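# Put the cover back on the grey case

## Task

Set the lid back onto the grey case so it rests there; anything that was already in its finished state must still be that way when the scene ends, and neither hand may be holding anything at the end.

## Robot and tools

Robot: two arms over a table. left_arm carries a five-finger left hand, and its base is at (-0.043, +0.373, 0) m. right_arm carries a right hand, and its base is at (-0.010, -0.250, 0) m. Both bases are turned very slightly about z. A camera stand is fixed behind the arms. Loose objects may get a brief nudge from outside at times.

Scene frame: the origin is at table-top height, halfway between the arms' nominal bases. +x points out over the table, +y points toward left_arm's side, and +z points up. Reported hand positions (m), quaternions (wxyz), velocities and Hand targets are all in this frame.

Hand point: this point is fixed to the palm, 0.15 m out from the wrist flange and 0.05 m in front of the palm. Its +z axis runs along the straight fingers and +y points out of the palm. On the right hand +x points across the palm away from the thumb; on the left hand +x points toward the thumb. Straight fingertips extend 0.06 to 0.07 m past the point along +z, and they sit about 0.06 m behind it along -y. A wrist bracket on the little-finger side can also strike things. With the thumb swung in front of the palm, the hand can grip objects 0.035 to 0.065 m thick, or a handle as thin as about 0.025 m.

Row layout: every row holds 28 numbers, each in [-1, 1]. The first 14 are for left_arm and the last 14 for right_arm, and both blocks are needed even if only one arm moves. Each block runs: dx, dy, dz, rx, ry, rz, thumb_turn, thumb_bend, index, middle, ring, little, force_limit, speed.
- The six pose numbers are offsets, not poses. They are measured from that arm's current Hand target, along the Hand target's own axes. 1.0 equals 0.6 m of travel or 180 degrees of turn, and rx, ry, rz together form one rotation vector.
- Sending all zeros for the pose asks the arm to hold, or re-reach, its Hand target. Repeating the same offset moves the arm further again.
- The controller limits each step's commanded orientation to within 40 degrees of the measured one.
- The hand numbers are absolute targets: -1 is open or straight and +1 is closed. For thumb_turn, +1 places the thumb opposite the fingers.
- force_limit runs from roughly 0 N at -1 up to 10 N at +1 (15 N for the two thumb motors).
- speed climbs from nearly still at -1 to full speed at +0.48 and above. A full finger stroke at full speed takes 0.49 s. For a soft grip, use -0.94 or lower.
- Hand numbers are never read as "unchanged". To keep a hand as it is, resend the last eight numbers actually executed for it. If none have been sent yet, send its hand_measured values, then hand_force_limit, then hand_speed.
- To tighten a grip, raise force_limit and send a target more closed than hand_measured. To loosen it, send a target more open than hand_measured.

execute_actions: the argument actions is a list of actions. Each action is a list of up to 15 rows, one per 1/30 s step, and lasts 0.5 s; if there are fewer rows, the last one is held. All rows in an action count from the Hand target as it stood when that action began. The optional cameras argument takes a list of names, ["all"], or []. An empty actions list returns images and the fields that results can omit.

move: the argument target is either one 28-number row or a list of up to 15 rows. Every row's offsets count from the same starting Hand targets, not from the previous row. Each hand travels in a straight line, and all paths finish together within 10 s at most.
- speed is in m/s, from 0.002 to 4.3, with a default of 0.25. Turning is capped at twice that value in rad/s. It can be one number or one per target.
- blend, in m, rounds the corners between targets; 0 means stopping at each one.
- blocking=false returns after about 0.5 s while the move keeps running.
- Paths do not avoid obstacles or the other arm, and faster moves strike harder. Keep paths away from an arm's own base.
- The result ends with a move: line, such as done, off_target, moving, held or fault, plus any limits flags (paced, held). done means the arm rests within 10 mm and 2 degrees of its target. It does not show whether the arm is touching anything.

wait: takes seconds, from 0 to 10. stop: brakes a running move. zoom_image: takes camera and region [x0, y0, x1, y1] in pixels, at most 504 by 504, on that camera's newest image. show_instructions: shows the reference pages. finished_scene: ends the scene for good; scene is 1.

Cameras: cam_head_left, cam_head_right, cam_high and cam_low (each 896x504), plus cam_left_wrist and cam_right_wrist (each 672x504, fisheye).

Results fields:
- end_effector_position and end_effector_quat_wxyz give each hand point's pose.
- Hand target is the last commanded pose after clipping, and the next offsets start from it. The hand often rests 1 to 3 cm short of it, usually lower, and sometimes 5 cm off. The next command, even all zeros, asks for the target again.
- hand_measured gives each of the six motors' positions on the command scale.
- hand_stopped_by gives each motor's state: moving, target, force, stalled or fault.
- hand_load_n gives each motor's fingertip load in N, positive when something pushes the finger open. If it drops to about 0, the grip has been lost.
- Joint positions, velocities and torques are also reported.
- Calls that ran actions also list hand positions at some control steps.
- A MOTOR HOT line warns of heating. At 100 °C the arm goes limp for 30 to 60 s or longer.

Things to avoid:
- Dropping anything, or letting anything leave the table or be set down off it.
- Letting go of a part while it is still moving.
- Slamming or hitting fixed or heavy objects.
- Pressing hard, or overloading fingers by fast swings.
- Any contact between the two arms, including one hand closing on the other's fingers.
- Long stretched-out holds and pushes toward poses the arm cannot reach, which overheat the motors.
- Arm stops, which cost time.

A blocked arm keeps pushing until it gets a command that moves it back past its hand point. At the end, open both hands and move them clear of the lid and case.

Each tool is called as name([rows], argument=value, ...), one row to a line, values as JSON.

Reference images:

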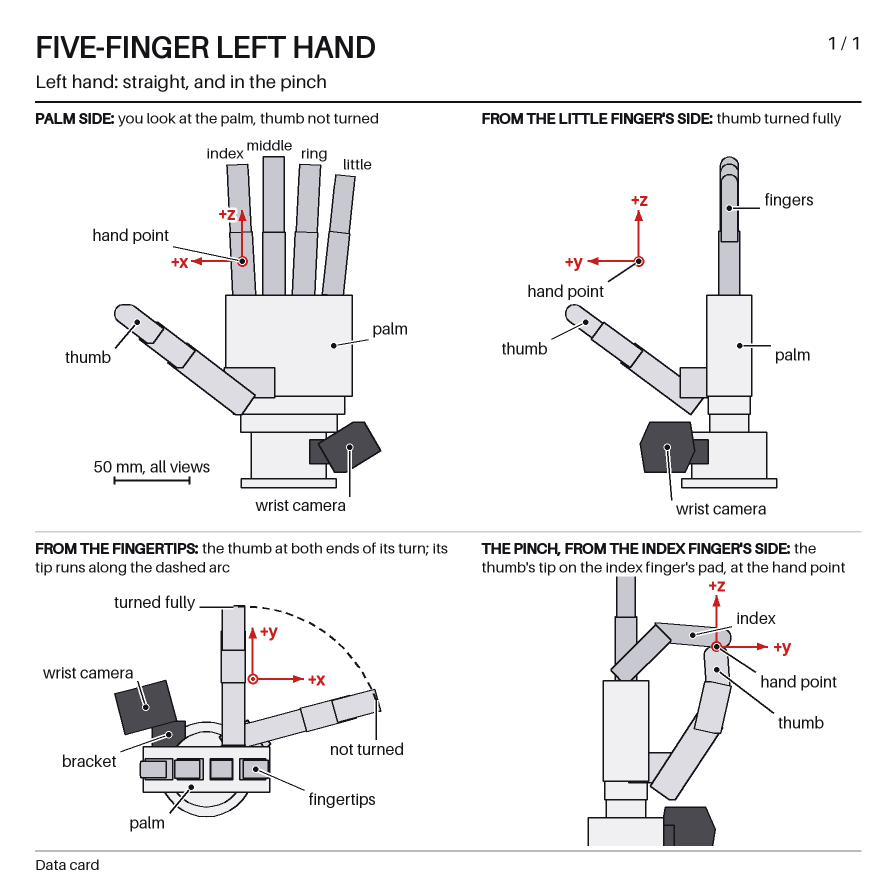

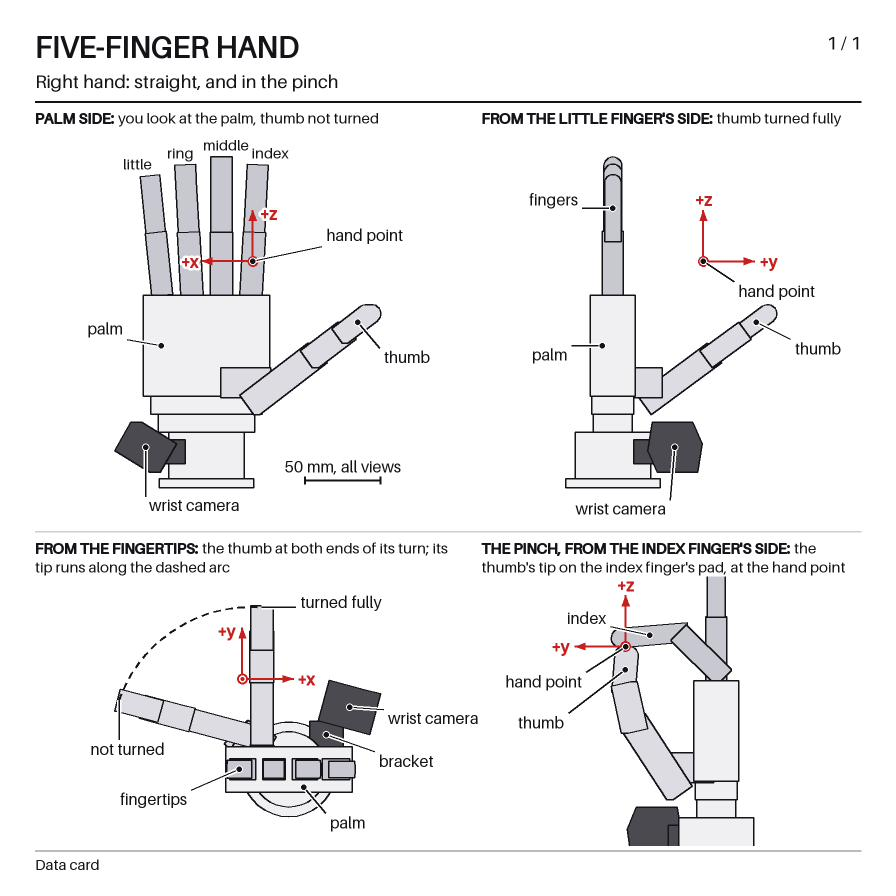

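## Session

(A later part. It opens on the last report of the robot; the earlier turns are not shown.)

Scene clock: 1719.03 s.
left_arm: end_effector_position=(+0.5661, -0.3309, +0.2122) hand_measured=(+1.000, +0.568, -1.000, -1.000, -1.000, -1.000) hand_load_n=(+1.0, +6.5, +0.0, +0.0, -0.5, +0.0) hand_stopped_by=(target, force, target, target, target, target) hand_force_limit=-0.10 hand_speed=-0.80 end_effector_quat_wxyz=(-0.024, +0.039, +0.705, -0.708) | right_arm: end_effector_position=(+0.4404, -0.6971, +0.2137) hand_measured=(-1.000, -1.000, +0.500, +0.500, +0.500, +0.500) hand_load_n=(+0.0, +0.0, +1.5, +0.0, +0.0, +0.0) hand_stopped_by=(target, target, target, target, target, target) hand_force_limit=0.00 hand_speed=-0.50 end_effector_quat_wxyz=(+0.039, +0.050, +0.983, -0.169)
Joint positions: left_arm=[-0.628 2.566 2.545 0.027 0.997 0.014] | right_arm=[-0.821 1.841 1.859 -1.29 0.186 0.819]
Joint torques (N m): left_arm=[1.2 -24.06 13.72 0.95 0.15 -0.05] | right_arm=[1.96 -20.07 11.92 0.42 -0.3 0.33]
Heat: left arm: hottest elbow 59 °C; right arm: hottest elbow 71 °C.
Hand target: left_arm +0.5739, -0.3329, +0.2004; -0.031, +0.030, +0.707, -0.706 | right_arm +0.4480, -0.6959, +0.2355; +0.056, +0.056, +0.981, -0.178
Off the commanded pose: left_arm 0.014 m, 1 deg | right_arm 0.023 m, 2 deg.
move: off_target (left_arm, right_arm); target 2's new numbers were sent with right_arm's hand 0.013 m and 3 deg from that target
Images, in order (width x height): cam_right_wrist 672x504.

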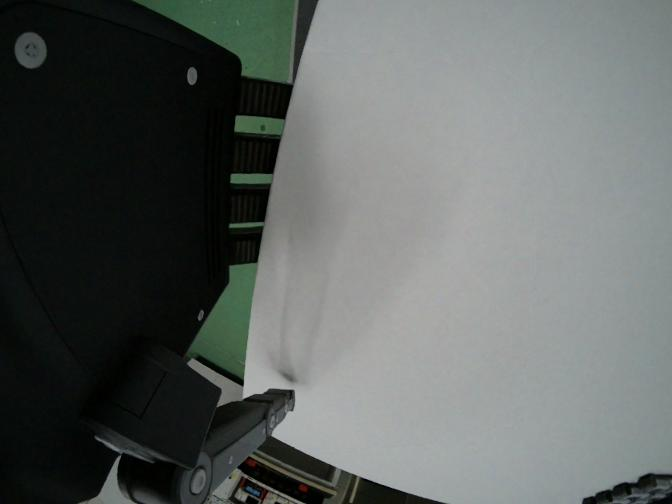

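move(target=[0,-0.1167,0,0,0,0,1,0.9,-1,-1,-1,-1,-0.1,-0.8,-0.0151,-0.04,-0.1086,0,0,0,-1,-1,0.5,0.5,0.5,0.5,0,-0.5], speed=0.05, cameras=["cam_low","cam_head_left","cam_left_wrist"])

Scene clock: 1724.47 s.
left_arm: end_effector_position=(+0.5686, -0.3287, +0.2457) hand_measured=(+1.000, +0.566, -1.000, -1.000, -1.000, -1.000) hand_load_n=(+2.0, +11.5, +0.0, +1.0, +0.5, +0.0) hand_stopped_by=(target, force, target, target, target, target) hand_force_limit=-0.10 hand_speed=-0.80 end_effector_quat_wxyz=(-0.038, +0.032, +0.713, -0.700) | right_arm: end_effector_position=(+0.4349, -0.6905, +0.2465) hand_measured=(-1.000, -1.000, +0.500, +0.500, +0.500, +0.500) hand_load_n=(+0.0, +0.0, +2.5, +0.0, +0.0, +0.0) hand_stopped_by=(target, target, target, target, target, target) hand_force_limit=0.00 hand_speed=-0.50 end_effector_quat_wxyz=(+0.016, +0.053, +0.988, -0.146)
Joint positions: left_arm=[-0.623 2.626 2.766 -0.173 1.011 0.018] | right_arm=[-0.821 1.876 2.005 -1.469 0.185 0.831]
Joint torques (N m): left_arm=[1.03 -26.75 15.38 1.03 -0.74 -0.18] | right_arm=[1.79 -21.89 17.88 -0.03 -0.24 0.11]
Heat: left arm: hottest elbow 59 °C; right arm: hottest elbow 70 °C.
Hand target: left_arm +0.5737, -0.3331, +0.2706; -0.031, +0.031, +0.707, -0.706 | right_arm +0.4479, -0.6959, +0.3055; +0.057, +0.056, +0.981, -0.178
Off the commanded pose: left_arm 0.026 m, 1 deg | right_arm 0.061 m, 6 deg.
move: off_target (left_arm, right_arm)
Images, in order (width x height): cam_head_left 896x504, cam_low 896x504, cam_left_wrist 672x504.

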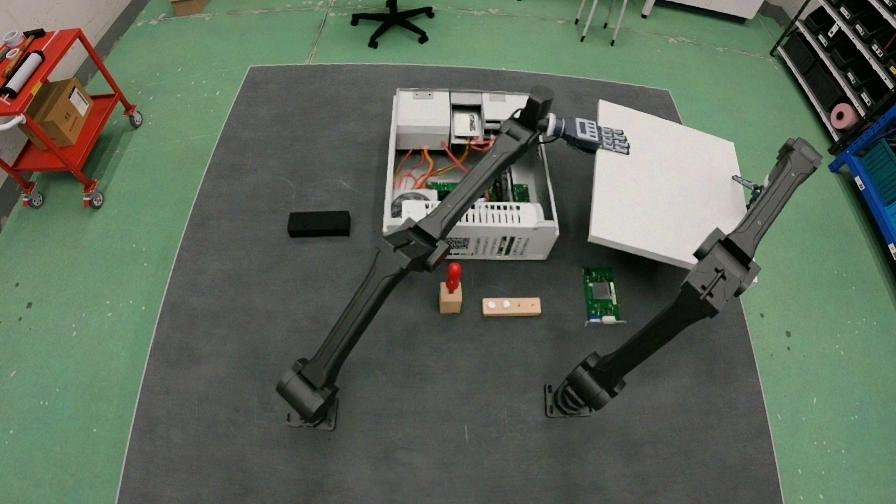

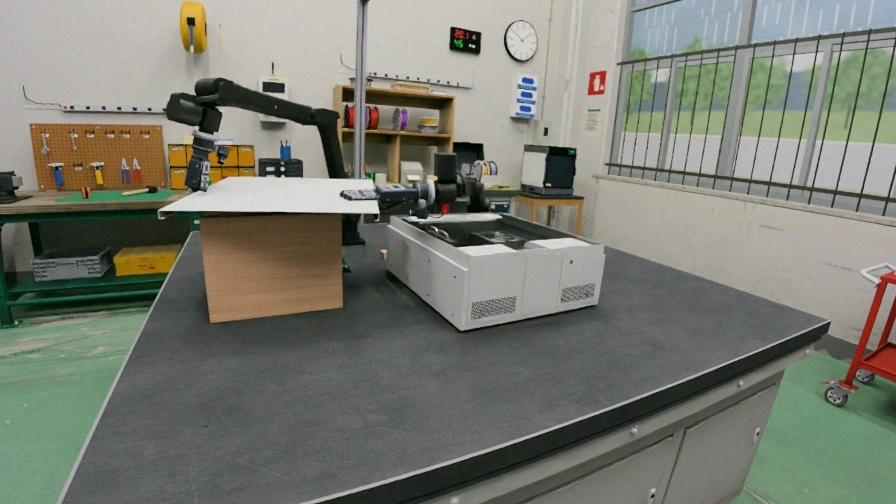

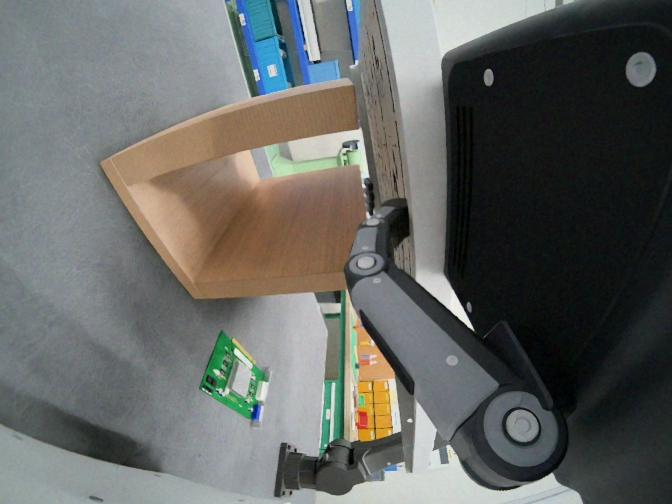

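move([
  [0,-0.0167,0,0,0,0,1,0.9,-1,-1,-1,-1,-0.1,-0.8,-0.0065,-0.0172,-0.0465,0,0,0,-1,-1,0.5,0.5,0.5,0.5,0,-0.5],
  [-0.0202,-0.025,-0.23,0,-0.0194,0,1,0.9,-1,-1,-1,-1,-0.1,-0.8,-0.064,0.1926,-0.1159,-0.0021,-0.0057,-0.0155,-1,-1,0.5,0.5,0.5,0.5,0,-0.5],
], speed=0.07, blend=[0.003,0], cameras=["all"])

Scene clock: 1772.83 s.
left_arm: end_effector_position=(+0.6020, -0.2005, +0.2796) hand_measured=(+1.000, +0.564, -1.000, -1.000, -1.000, -1.000) hand_load_n=(+5.0, +22.0, +0.0, +2.0, +0.5, +0.0) hand_stopped_by=(target, force, target, target, target, target) hand_force_limit=-0.10 hand_speed=-0.80 end_effector_quat_wxyz=(-0.004, +0.010, +0.709, -0.705) | right_arm: end_effector_position=(+0.4955, -0.5731, +0.2938) hand_measured=(-1.000, -1.000, +0.500, +0.500, +0.500, +0.500) hand_load_n=(+0.0, +0.0, +3.0, +0.0, +0.5, +0.0) hand_stopped_by=(target, target, target, target, target, target) hand_force_limit=0.00 hand_speed=-0.50 end_effector_quat_wxyz=(+0.027, +0.017, +0.988, -0.154)
Joint positions: left_arm=[-0.474 2.294 2.221 0.062 1.082 0.017] | right_arm=[-0.6 1.8 2.02 -1.57 0.227 0.976]
Joint torques (N m): left_arm=[1.14 -27.28 8.29 1.8 0.57 -0.03] | right_arm=[2.08 -21.95 10.85 0.75 0.11 0.34]
Heat: left arm: hottest elbow 56 °C; right arm: hottest elbow 68 °C.
Hand target: left_arm +0.5979, -0.1966, +0.2857; -0.009, +0.009, +0.707, -0.707 | right_arm +0.4945, -0.5671, +0.3354; +0.061, +0.030, +0.982, -0.176
Off the commanded pose: left_arm 0.008 m, 1 deg | right_arm 0.042 m, 5 deg.
move: off_target (right_arm)

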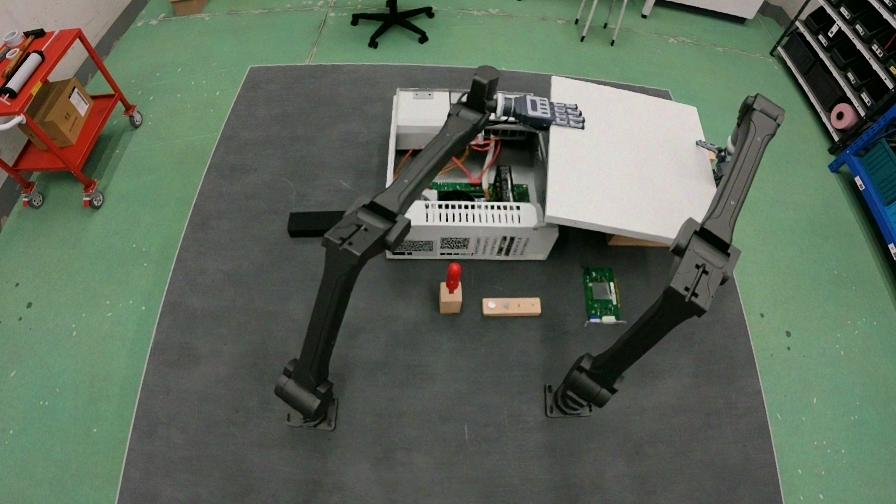

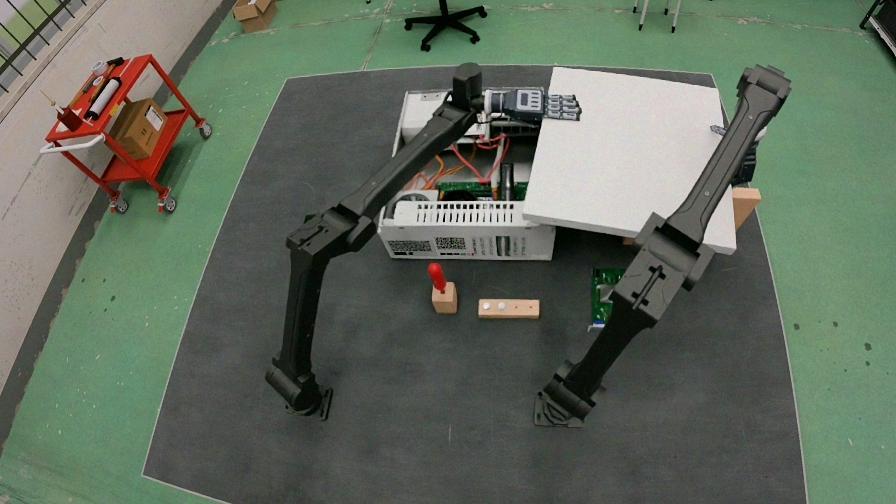

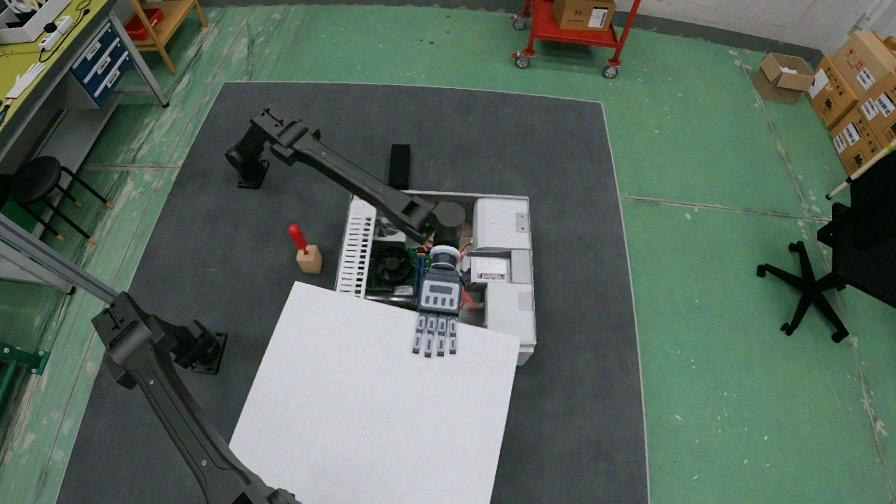

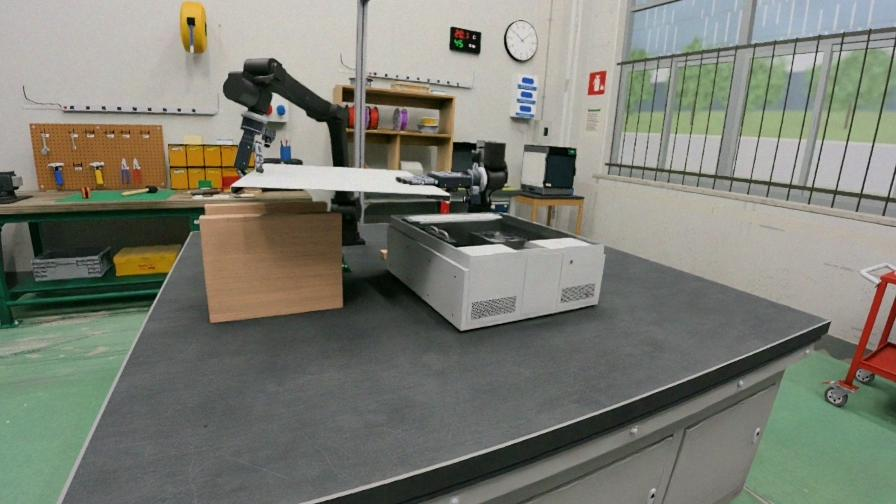

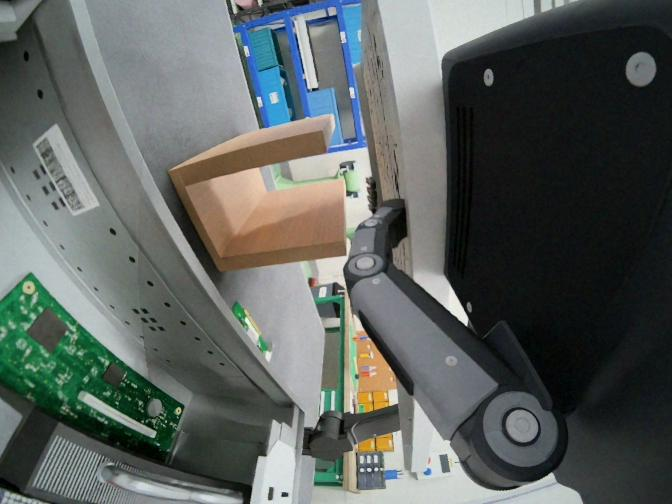

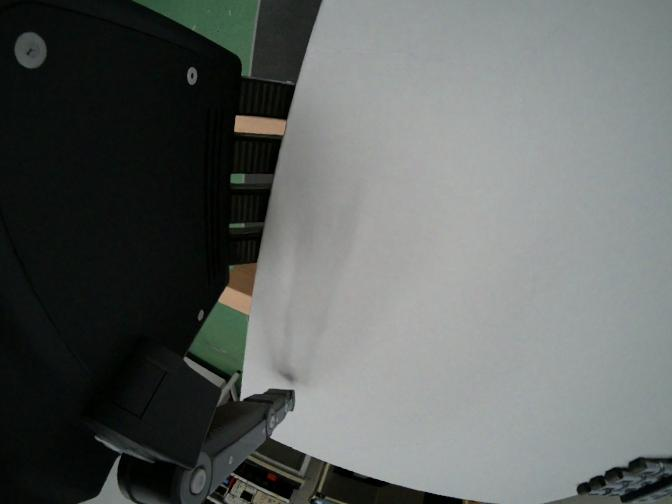

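move([
  [-0.0335,0,-0.227,0,-0.0194,0,1,0.9,-1,-1,-1,-1,-0.1,-0.8,-0.0692,0.2082,-0.0668,-0.0022,-0.0057,-0.0155,-1,-1,0.5,0.5,0.5,0.5,0,-0.5],
  [-0.067,0.0333,-0.4529,0,-0.0389,0,1,0.9,-1,-1,-1,-1,-0.1,-0.8,-0.1318,0.4345,-0.0875,-0.0043,-0.0114,-0.031,-1,-1,0.5,0.5,0.5,0.5,0,-0.5],
], speed=0.08, blend=[0.01,0], cameras=["all"])

Scene clock: 1791.13 s.
left_arm: end_effector_position=(+0.6493, +0.0709, +0.2565) hand_measured=(+1.000, +0.564, -1.000, -1.000, -1.000, -1.000) hand_load_n=(+4.5, +20.5, +0.0, +1.0, +1.0, -0.5) hand_stopped_by=(target, force, target, target, target, target) hand_force_limit=-0.10 hand_speed=-0.80 end_effector_quat_wxyz=(+0.031, -0.039, +0.709, -0.704) | right_arm: end_effector_position=(+0.5840, -0.3094, +0.2780) hand_measured=(-1.000, -1.000, +0.500, +0.500, +0.500, +0.500) hand_load_n=(+0.0, +0.0, +2.5, +0.0, +0.0, +0.0) hand_stopped_by=(target, target, target, target, target, target) hand_force_limit=0.00 hand_speed=-0.50 end_effector_quat_wxyz=(+0.041, -0.035, +0.984, -0.167)
Joint positions: left_arm=[-0.114 2.097 1.822 0.246 1.323 0.017] | right_arm=[-0.095 1.775 1.945 -1.608 0.32 1.379]
Joint torques (N m): left_arm=[1.32 -24.12 8.14 1.87 0.54 0.02] | right_arm=[1.26 -19.6 11.82 0.44 0.31 0.35]
Heat: left arm: hottest elbow 53 °C; right arm: hottest elbow 68 °C.
Hand target: left_arm +0.6451, +0.0740, +0.2658; +0.034, -0.034, +0.707, -0.706 | right_arm +0.5882, -0.3078, +0.3052; +0.070, -0.021, +0.982, -0.173
Off the commanded pose: left_arm 0.011 m, 1 deg | right_arm 0.028 m, 4 deg.
move: off_target (left_arm, right_arm)

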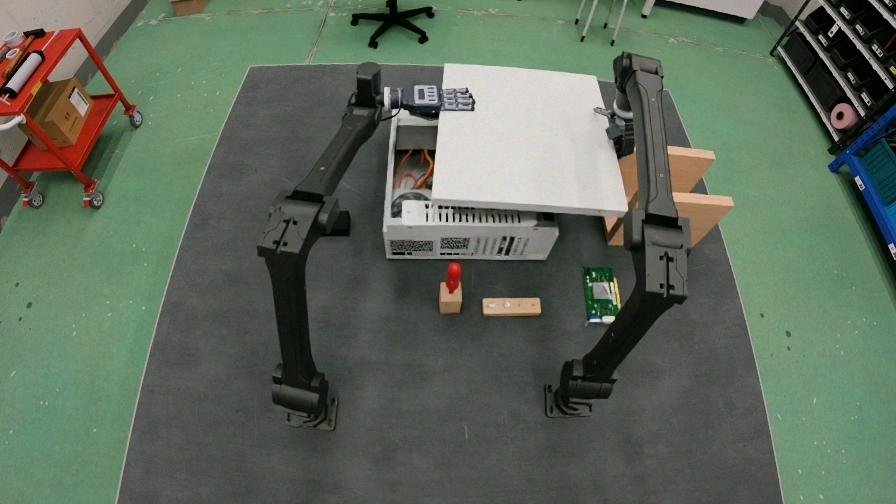

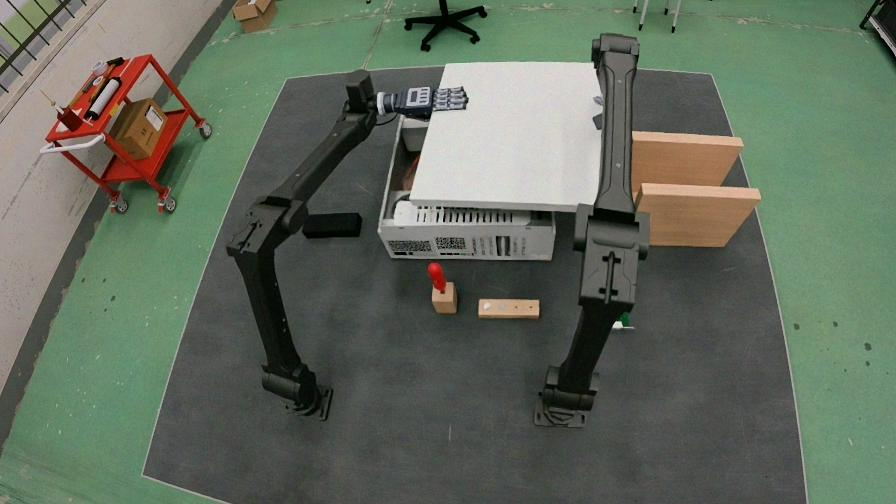

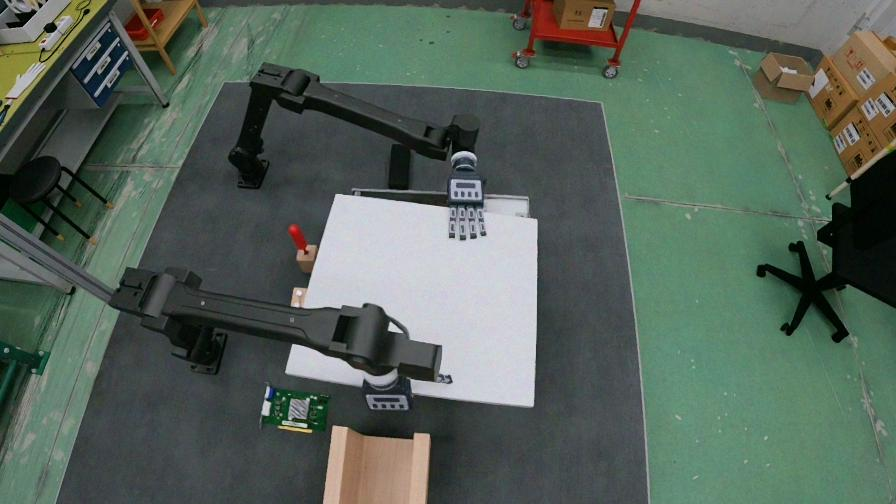

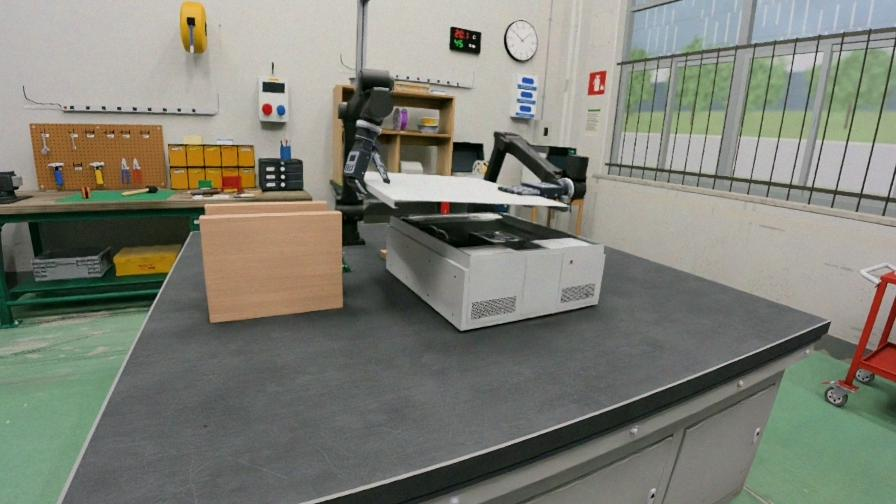

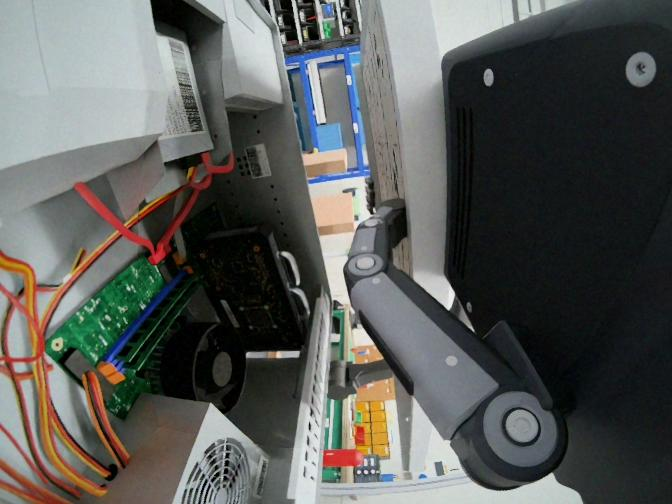

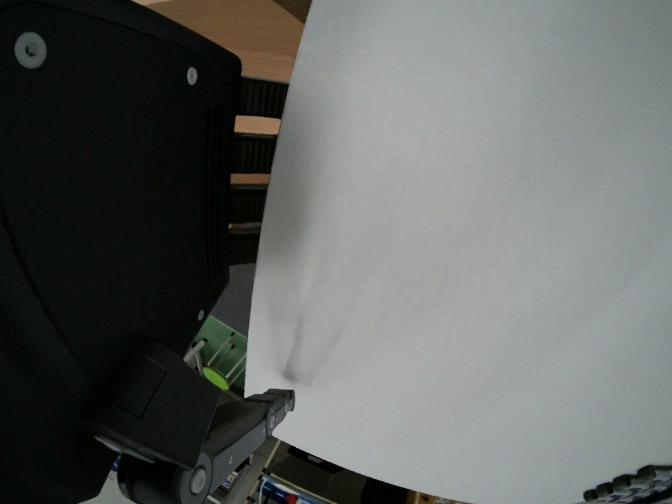

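zoom_image(camera="cam_low", region=[340, 130, 620, 340])

zoom_image(camera="cam_head_left", region=[360, 40, 680, 280])

Scaled by 1.800.

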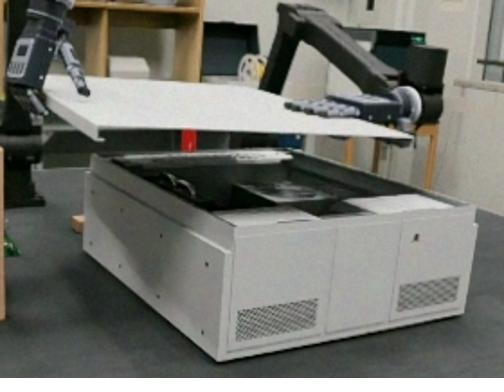

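Scaled by 1.575.

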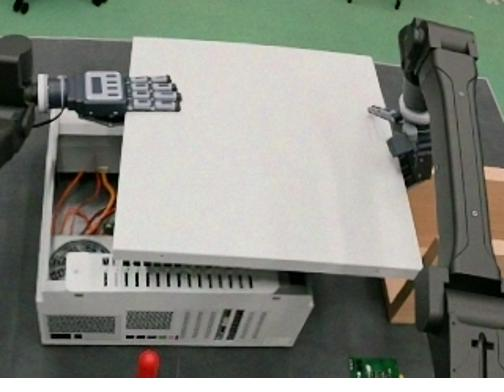

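move(target=[-0.0467,0.0583,-0.2348,0,-0.02,0,1,0.9,-1,-1,-1,-1,-0.1,-0.8,-0.0658,0.2407,0.0102,-0.0022,-0.0057,-0.0155,-1,-1,0.5,0.5,0.5,0.5,0,-0.5], speed=0.07, cameras=["all"])

zoom_image(camera="cam_low", region=[340, 130, 640, 350])

zoom_image(camera="cam_head_left", region=[340, 50, 640, 280])

zoom_image(camera="cam_high", region=[290, 150, 580, 400])

zoom_image(camera="cam_head_right", region=[340, 50, 640, 280])

Scene clock: 1847.47 s.
left_arm: end_effector_position=(+0.6587, +0.2097, +0.2280) hand_measured=(+1.000, +0.564, -1.000, -1.000, -1.000, -1.000) hand_load_n=(+2.0, +11.5, +0.0, +0.0, +0.0, +0.0) hand_stopped_by=(target, force, target, target, target, target) hand_force_limit=-0.10 hand_speed=-0.80 end_effector_quat_wxyz=(+0.053, -0.054, +0.707, -0.703) | right_arm: end_effector_position=(+0.6098, -0.1742, +0.2249) hand_measured=(-1.000, -1.000, +0.500, +0.500, +0.500, +0.500) hand_load_n=(+0.0, +0.0, +2.0, +0.0, +0.5, +0.0) hand_stopped_by=(target, target, target, target, target, target) hand_force_limit=0.00 hand_speed=-0.50 end_effector_quat_wxyz=(+0.037, -0.061, +0.983, -0.170)
Joint positions: left_arm=[0.083 2.098 1.749 0.296 1.467 0.051] | right_arm=[0.142 1.871 1.945 -1.595 0.347 1.576]
Joint torques (N m): left_arm=[1.96 -22.48 8.53 1.88 0.39 -0.11] | right_arm=[1.49 -18.43 13.91 0.77 0.44 0.29]
Heat: left arm: hottest elbow 48 °C; right arm: hottest elbow 64 °C.
Hand target: left_arm +0.6593, +0.2169, +0.2312; +0.056, -0.056, +0.705, -0.704 | right_arm +0.6258, -0.1716, +0.2552; +0.075, -0.047, +0.981, -0.171
Off the commanded pose: left_arm 0.008 m, 1 deg | right_arm 0.034 m, 5 deg.
move: off_target (right_arm)

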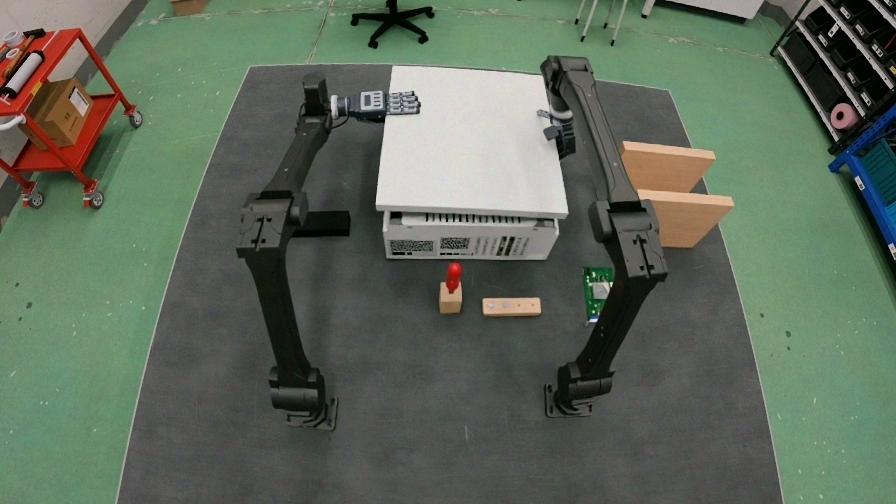

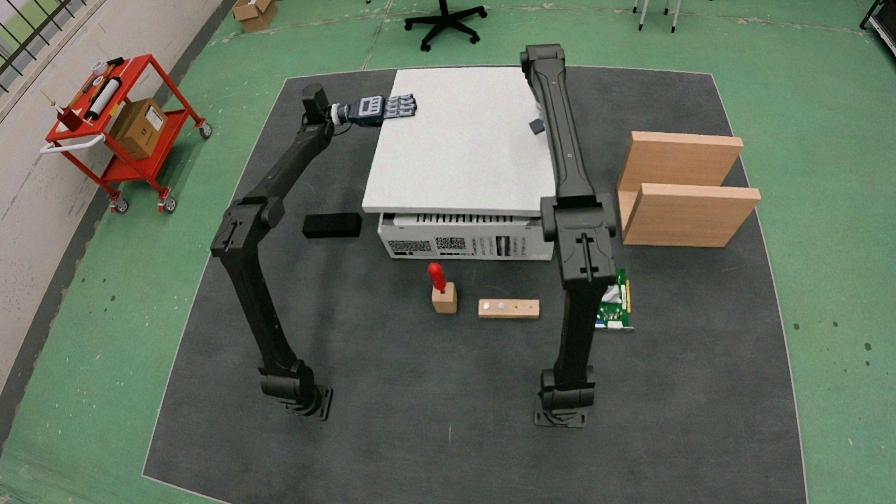

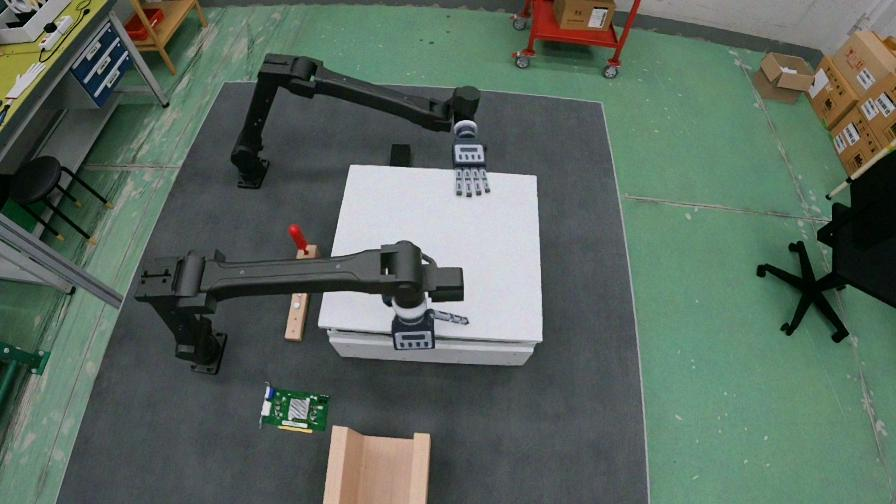

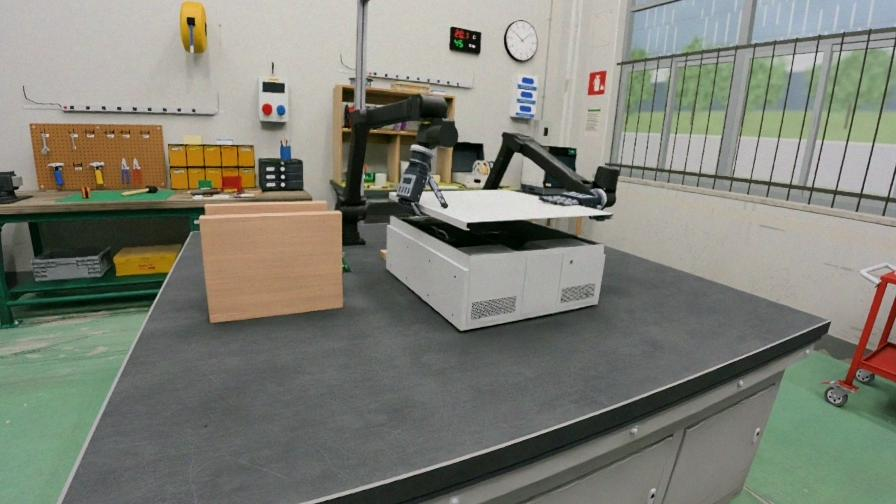

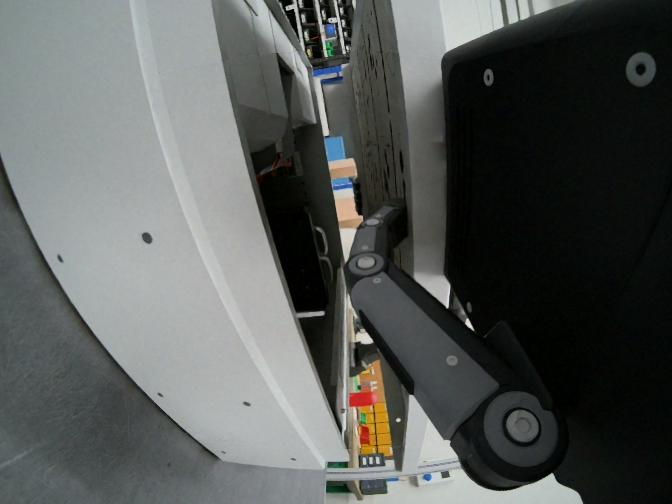

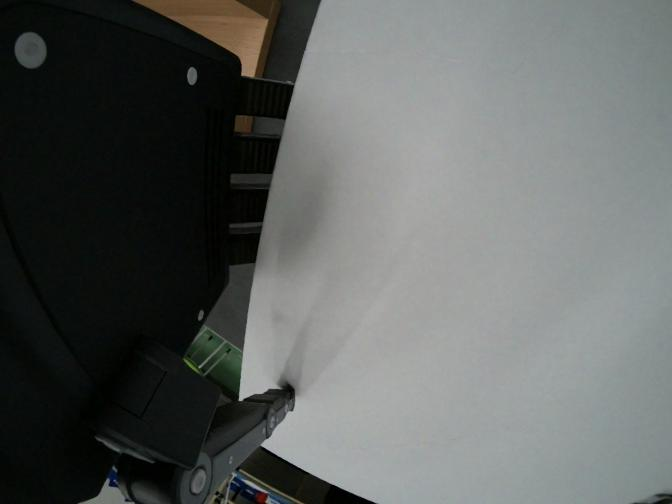

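Scaled by 1.680.

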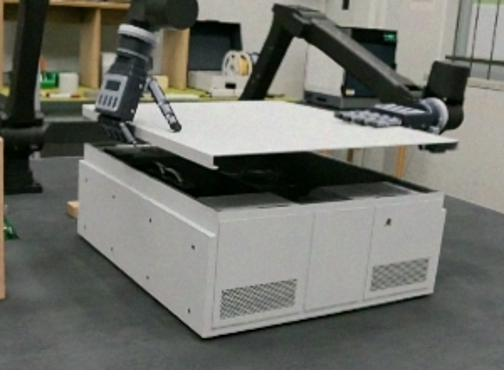

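Scaled by 1.680.

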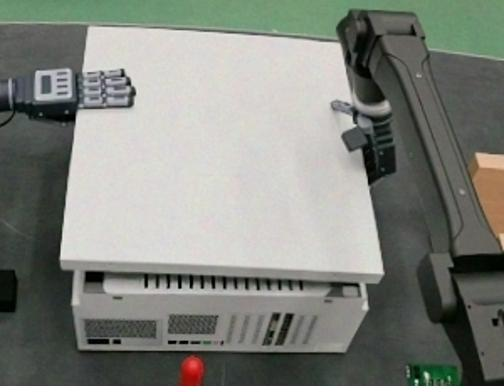

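Scaled by 1.738.

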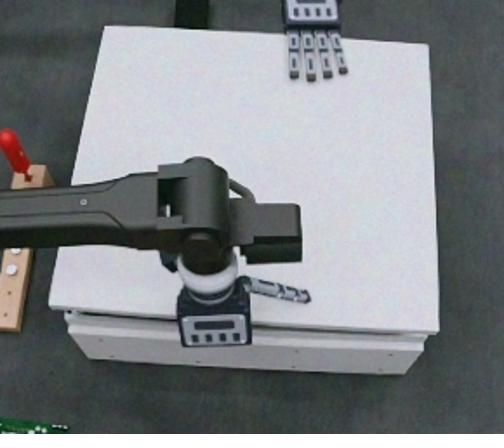

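Scaled by 1.680.

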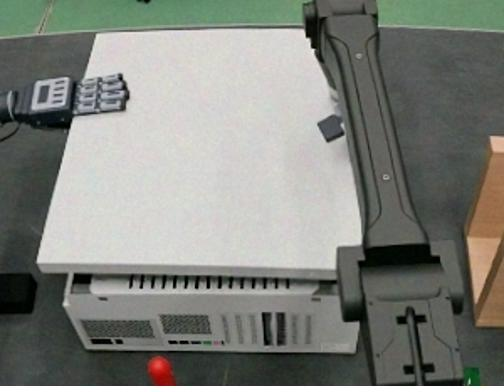

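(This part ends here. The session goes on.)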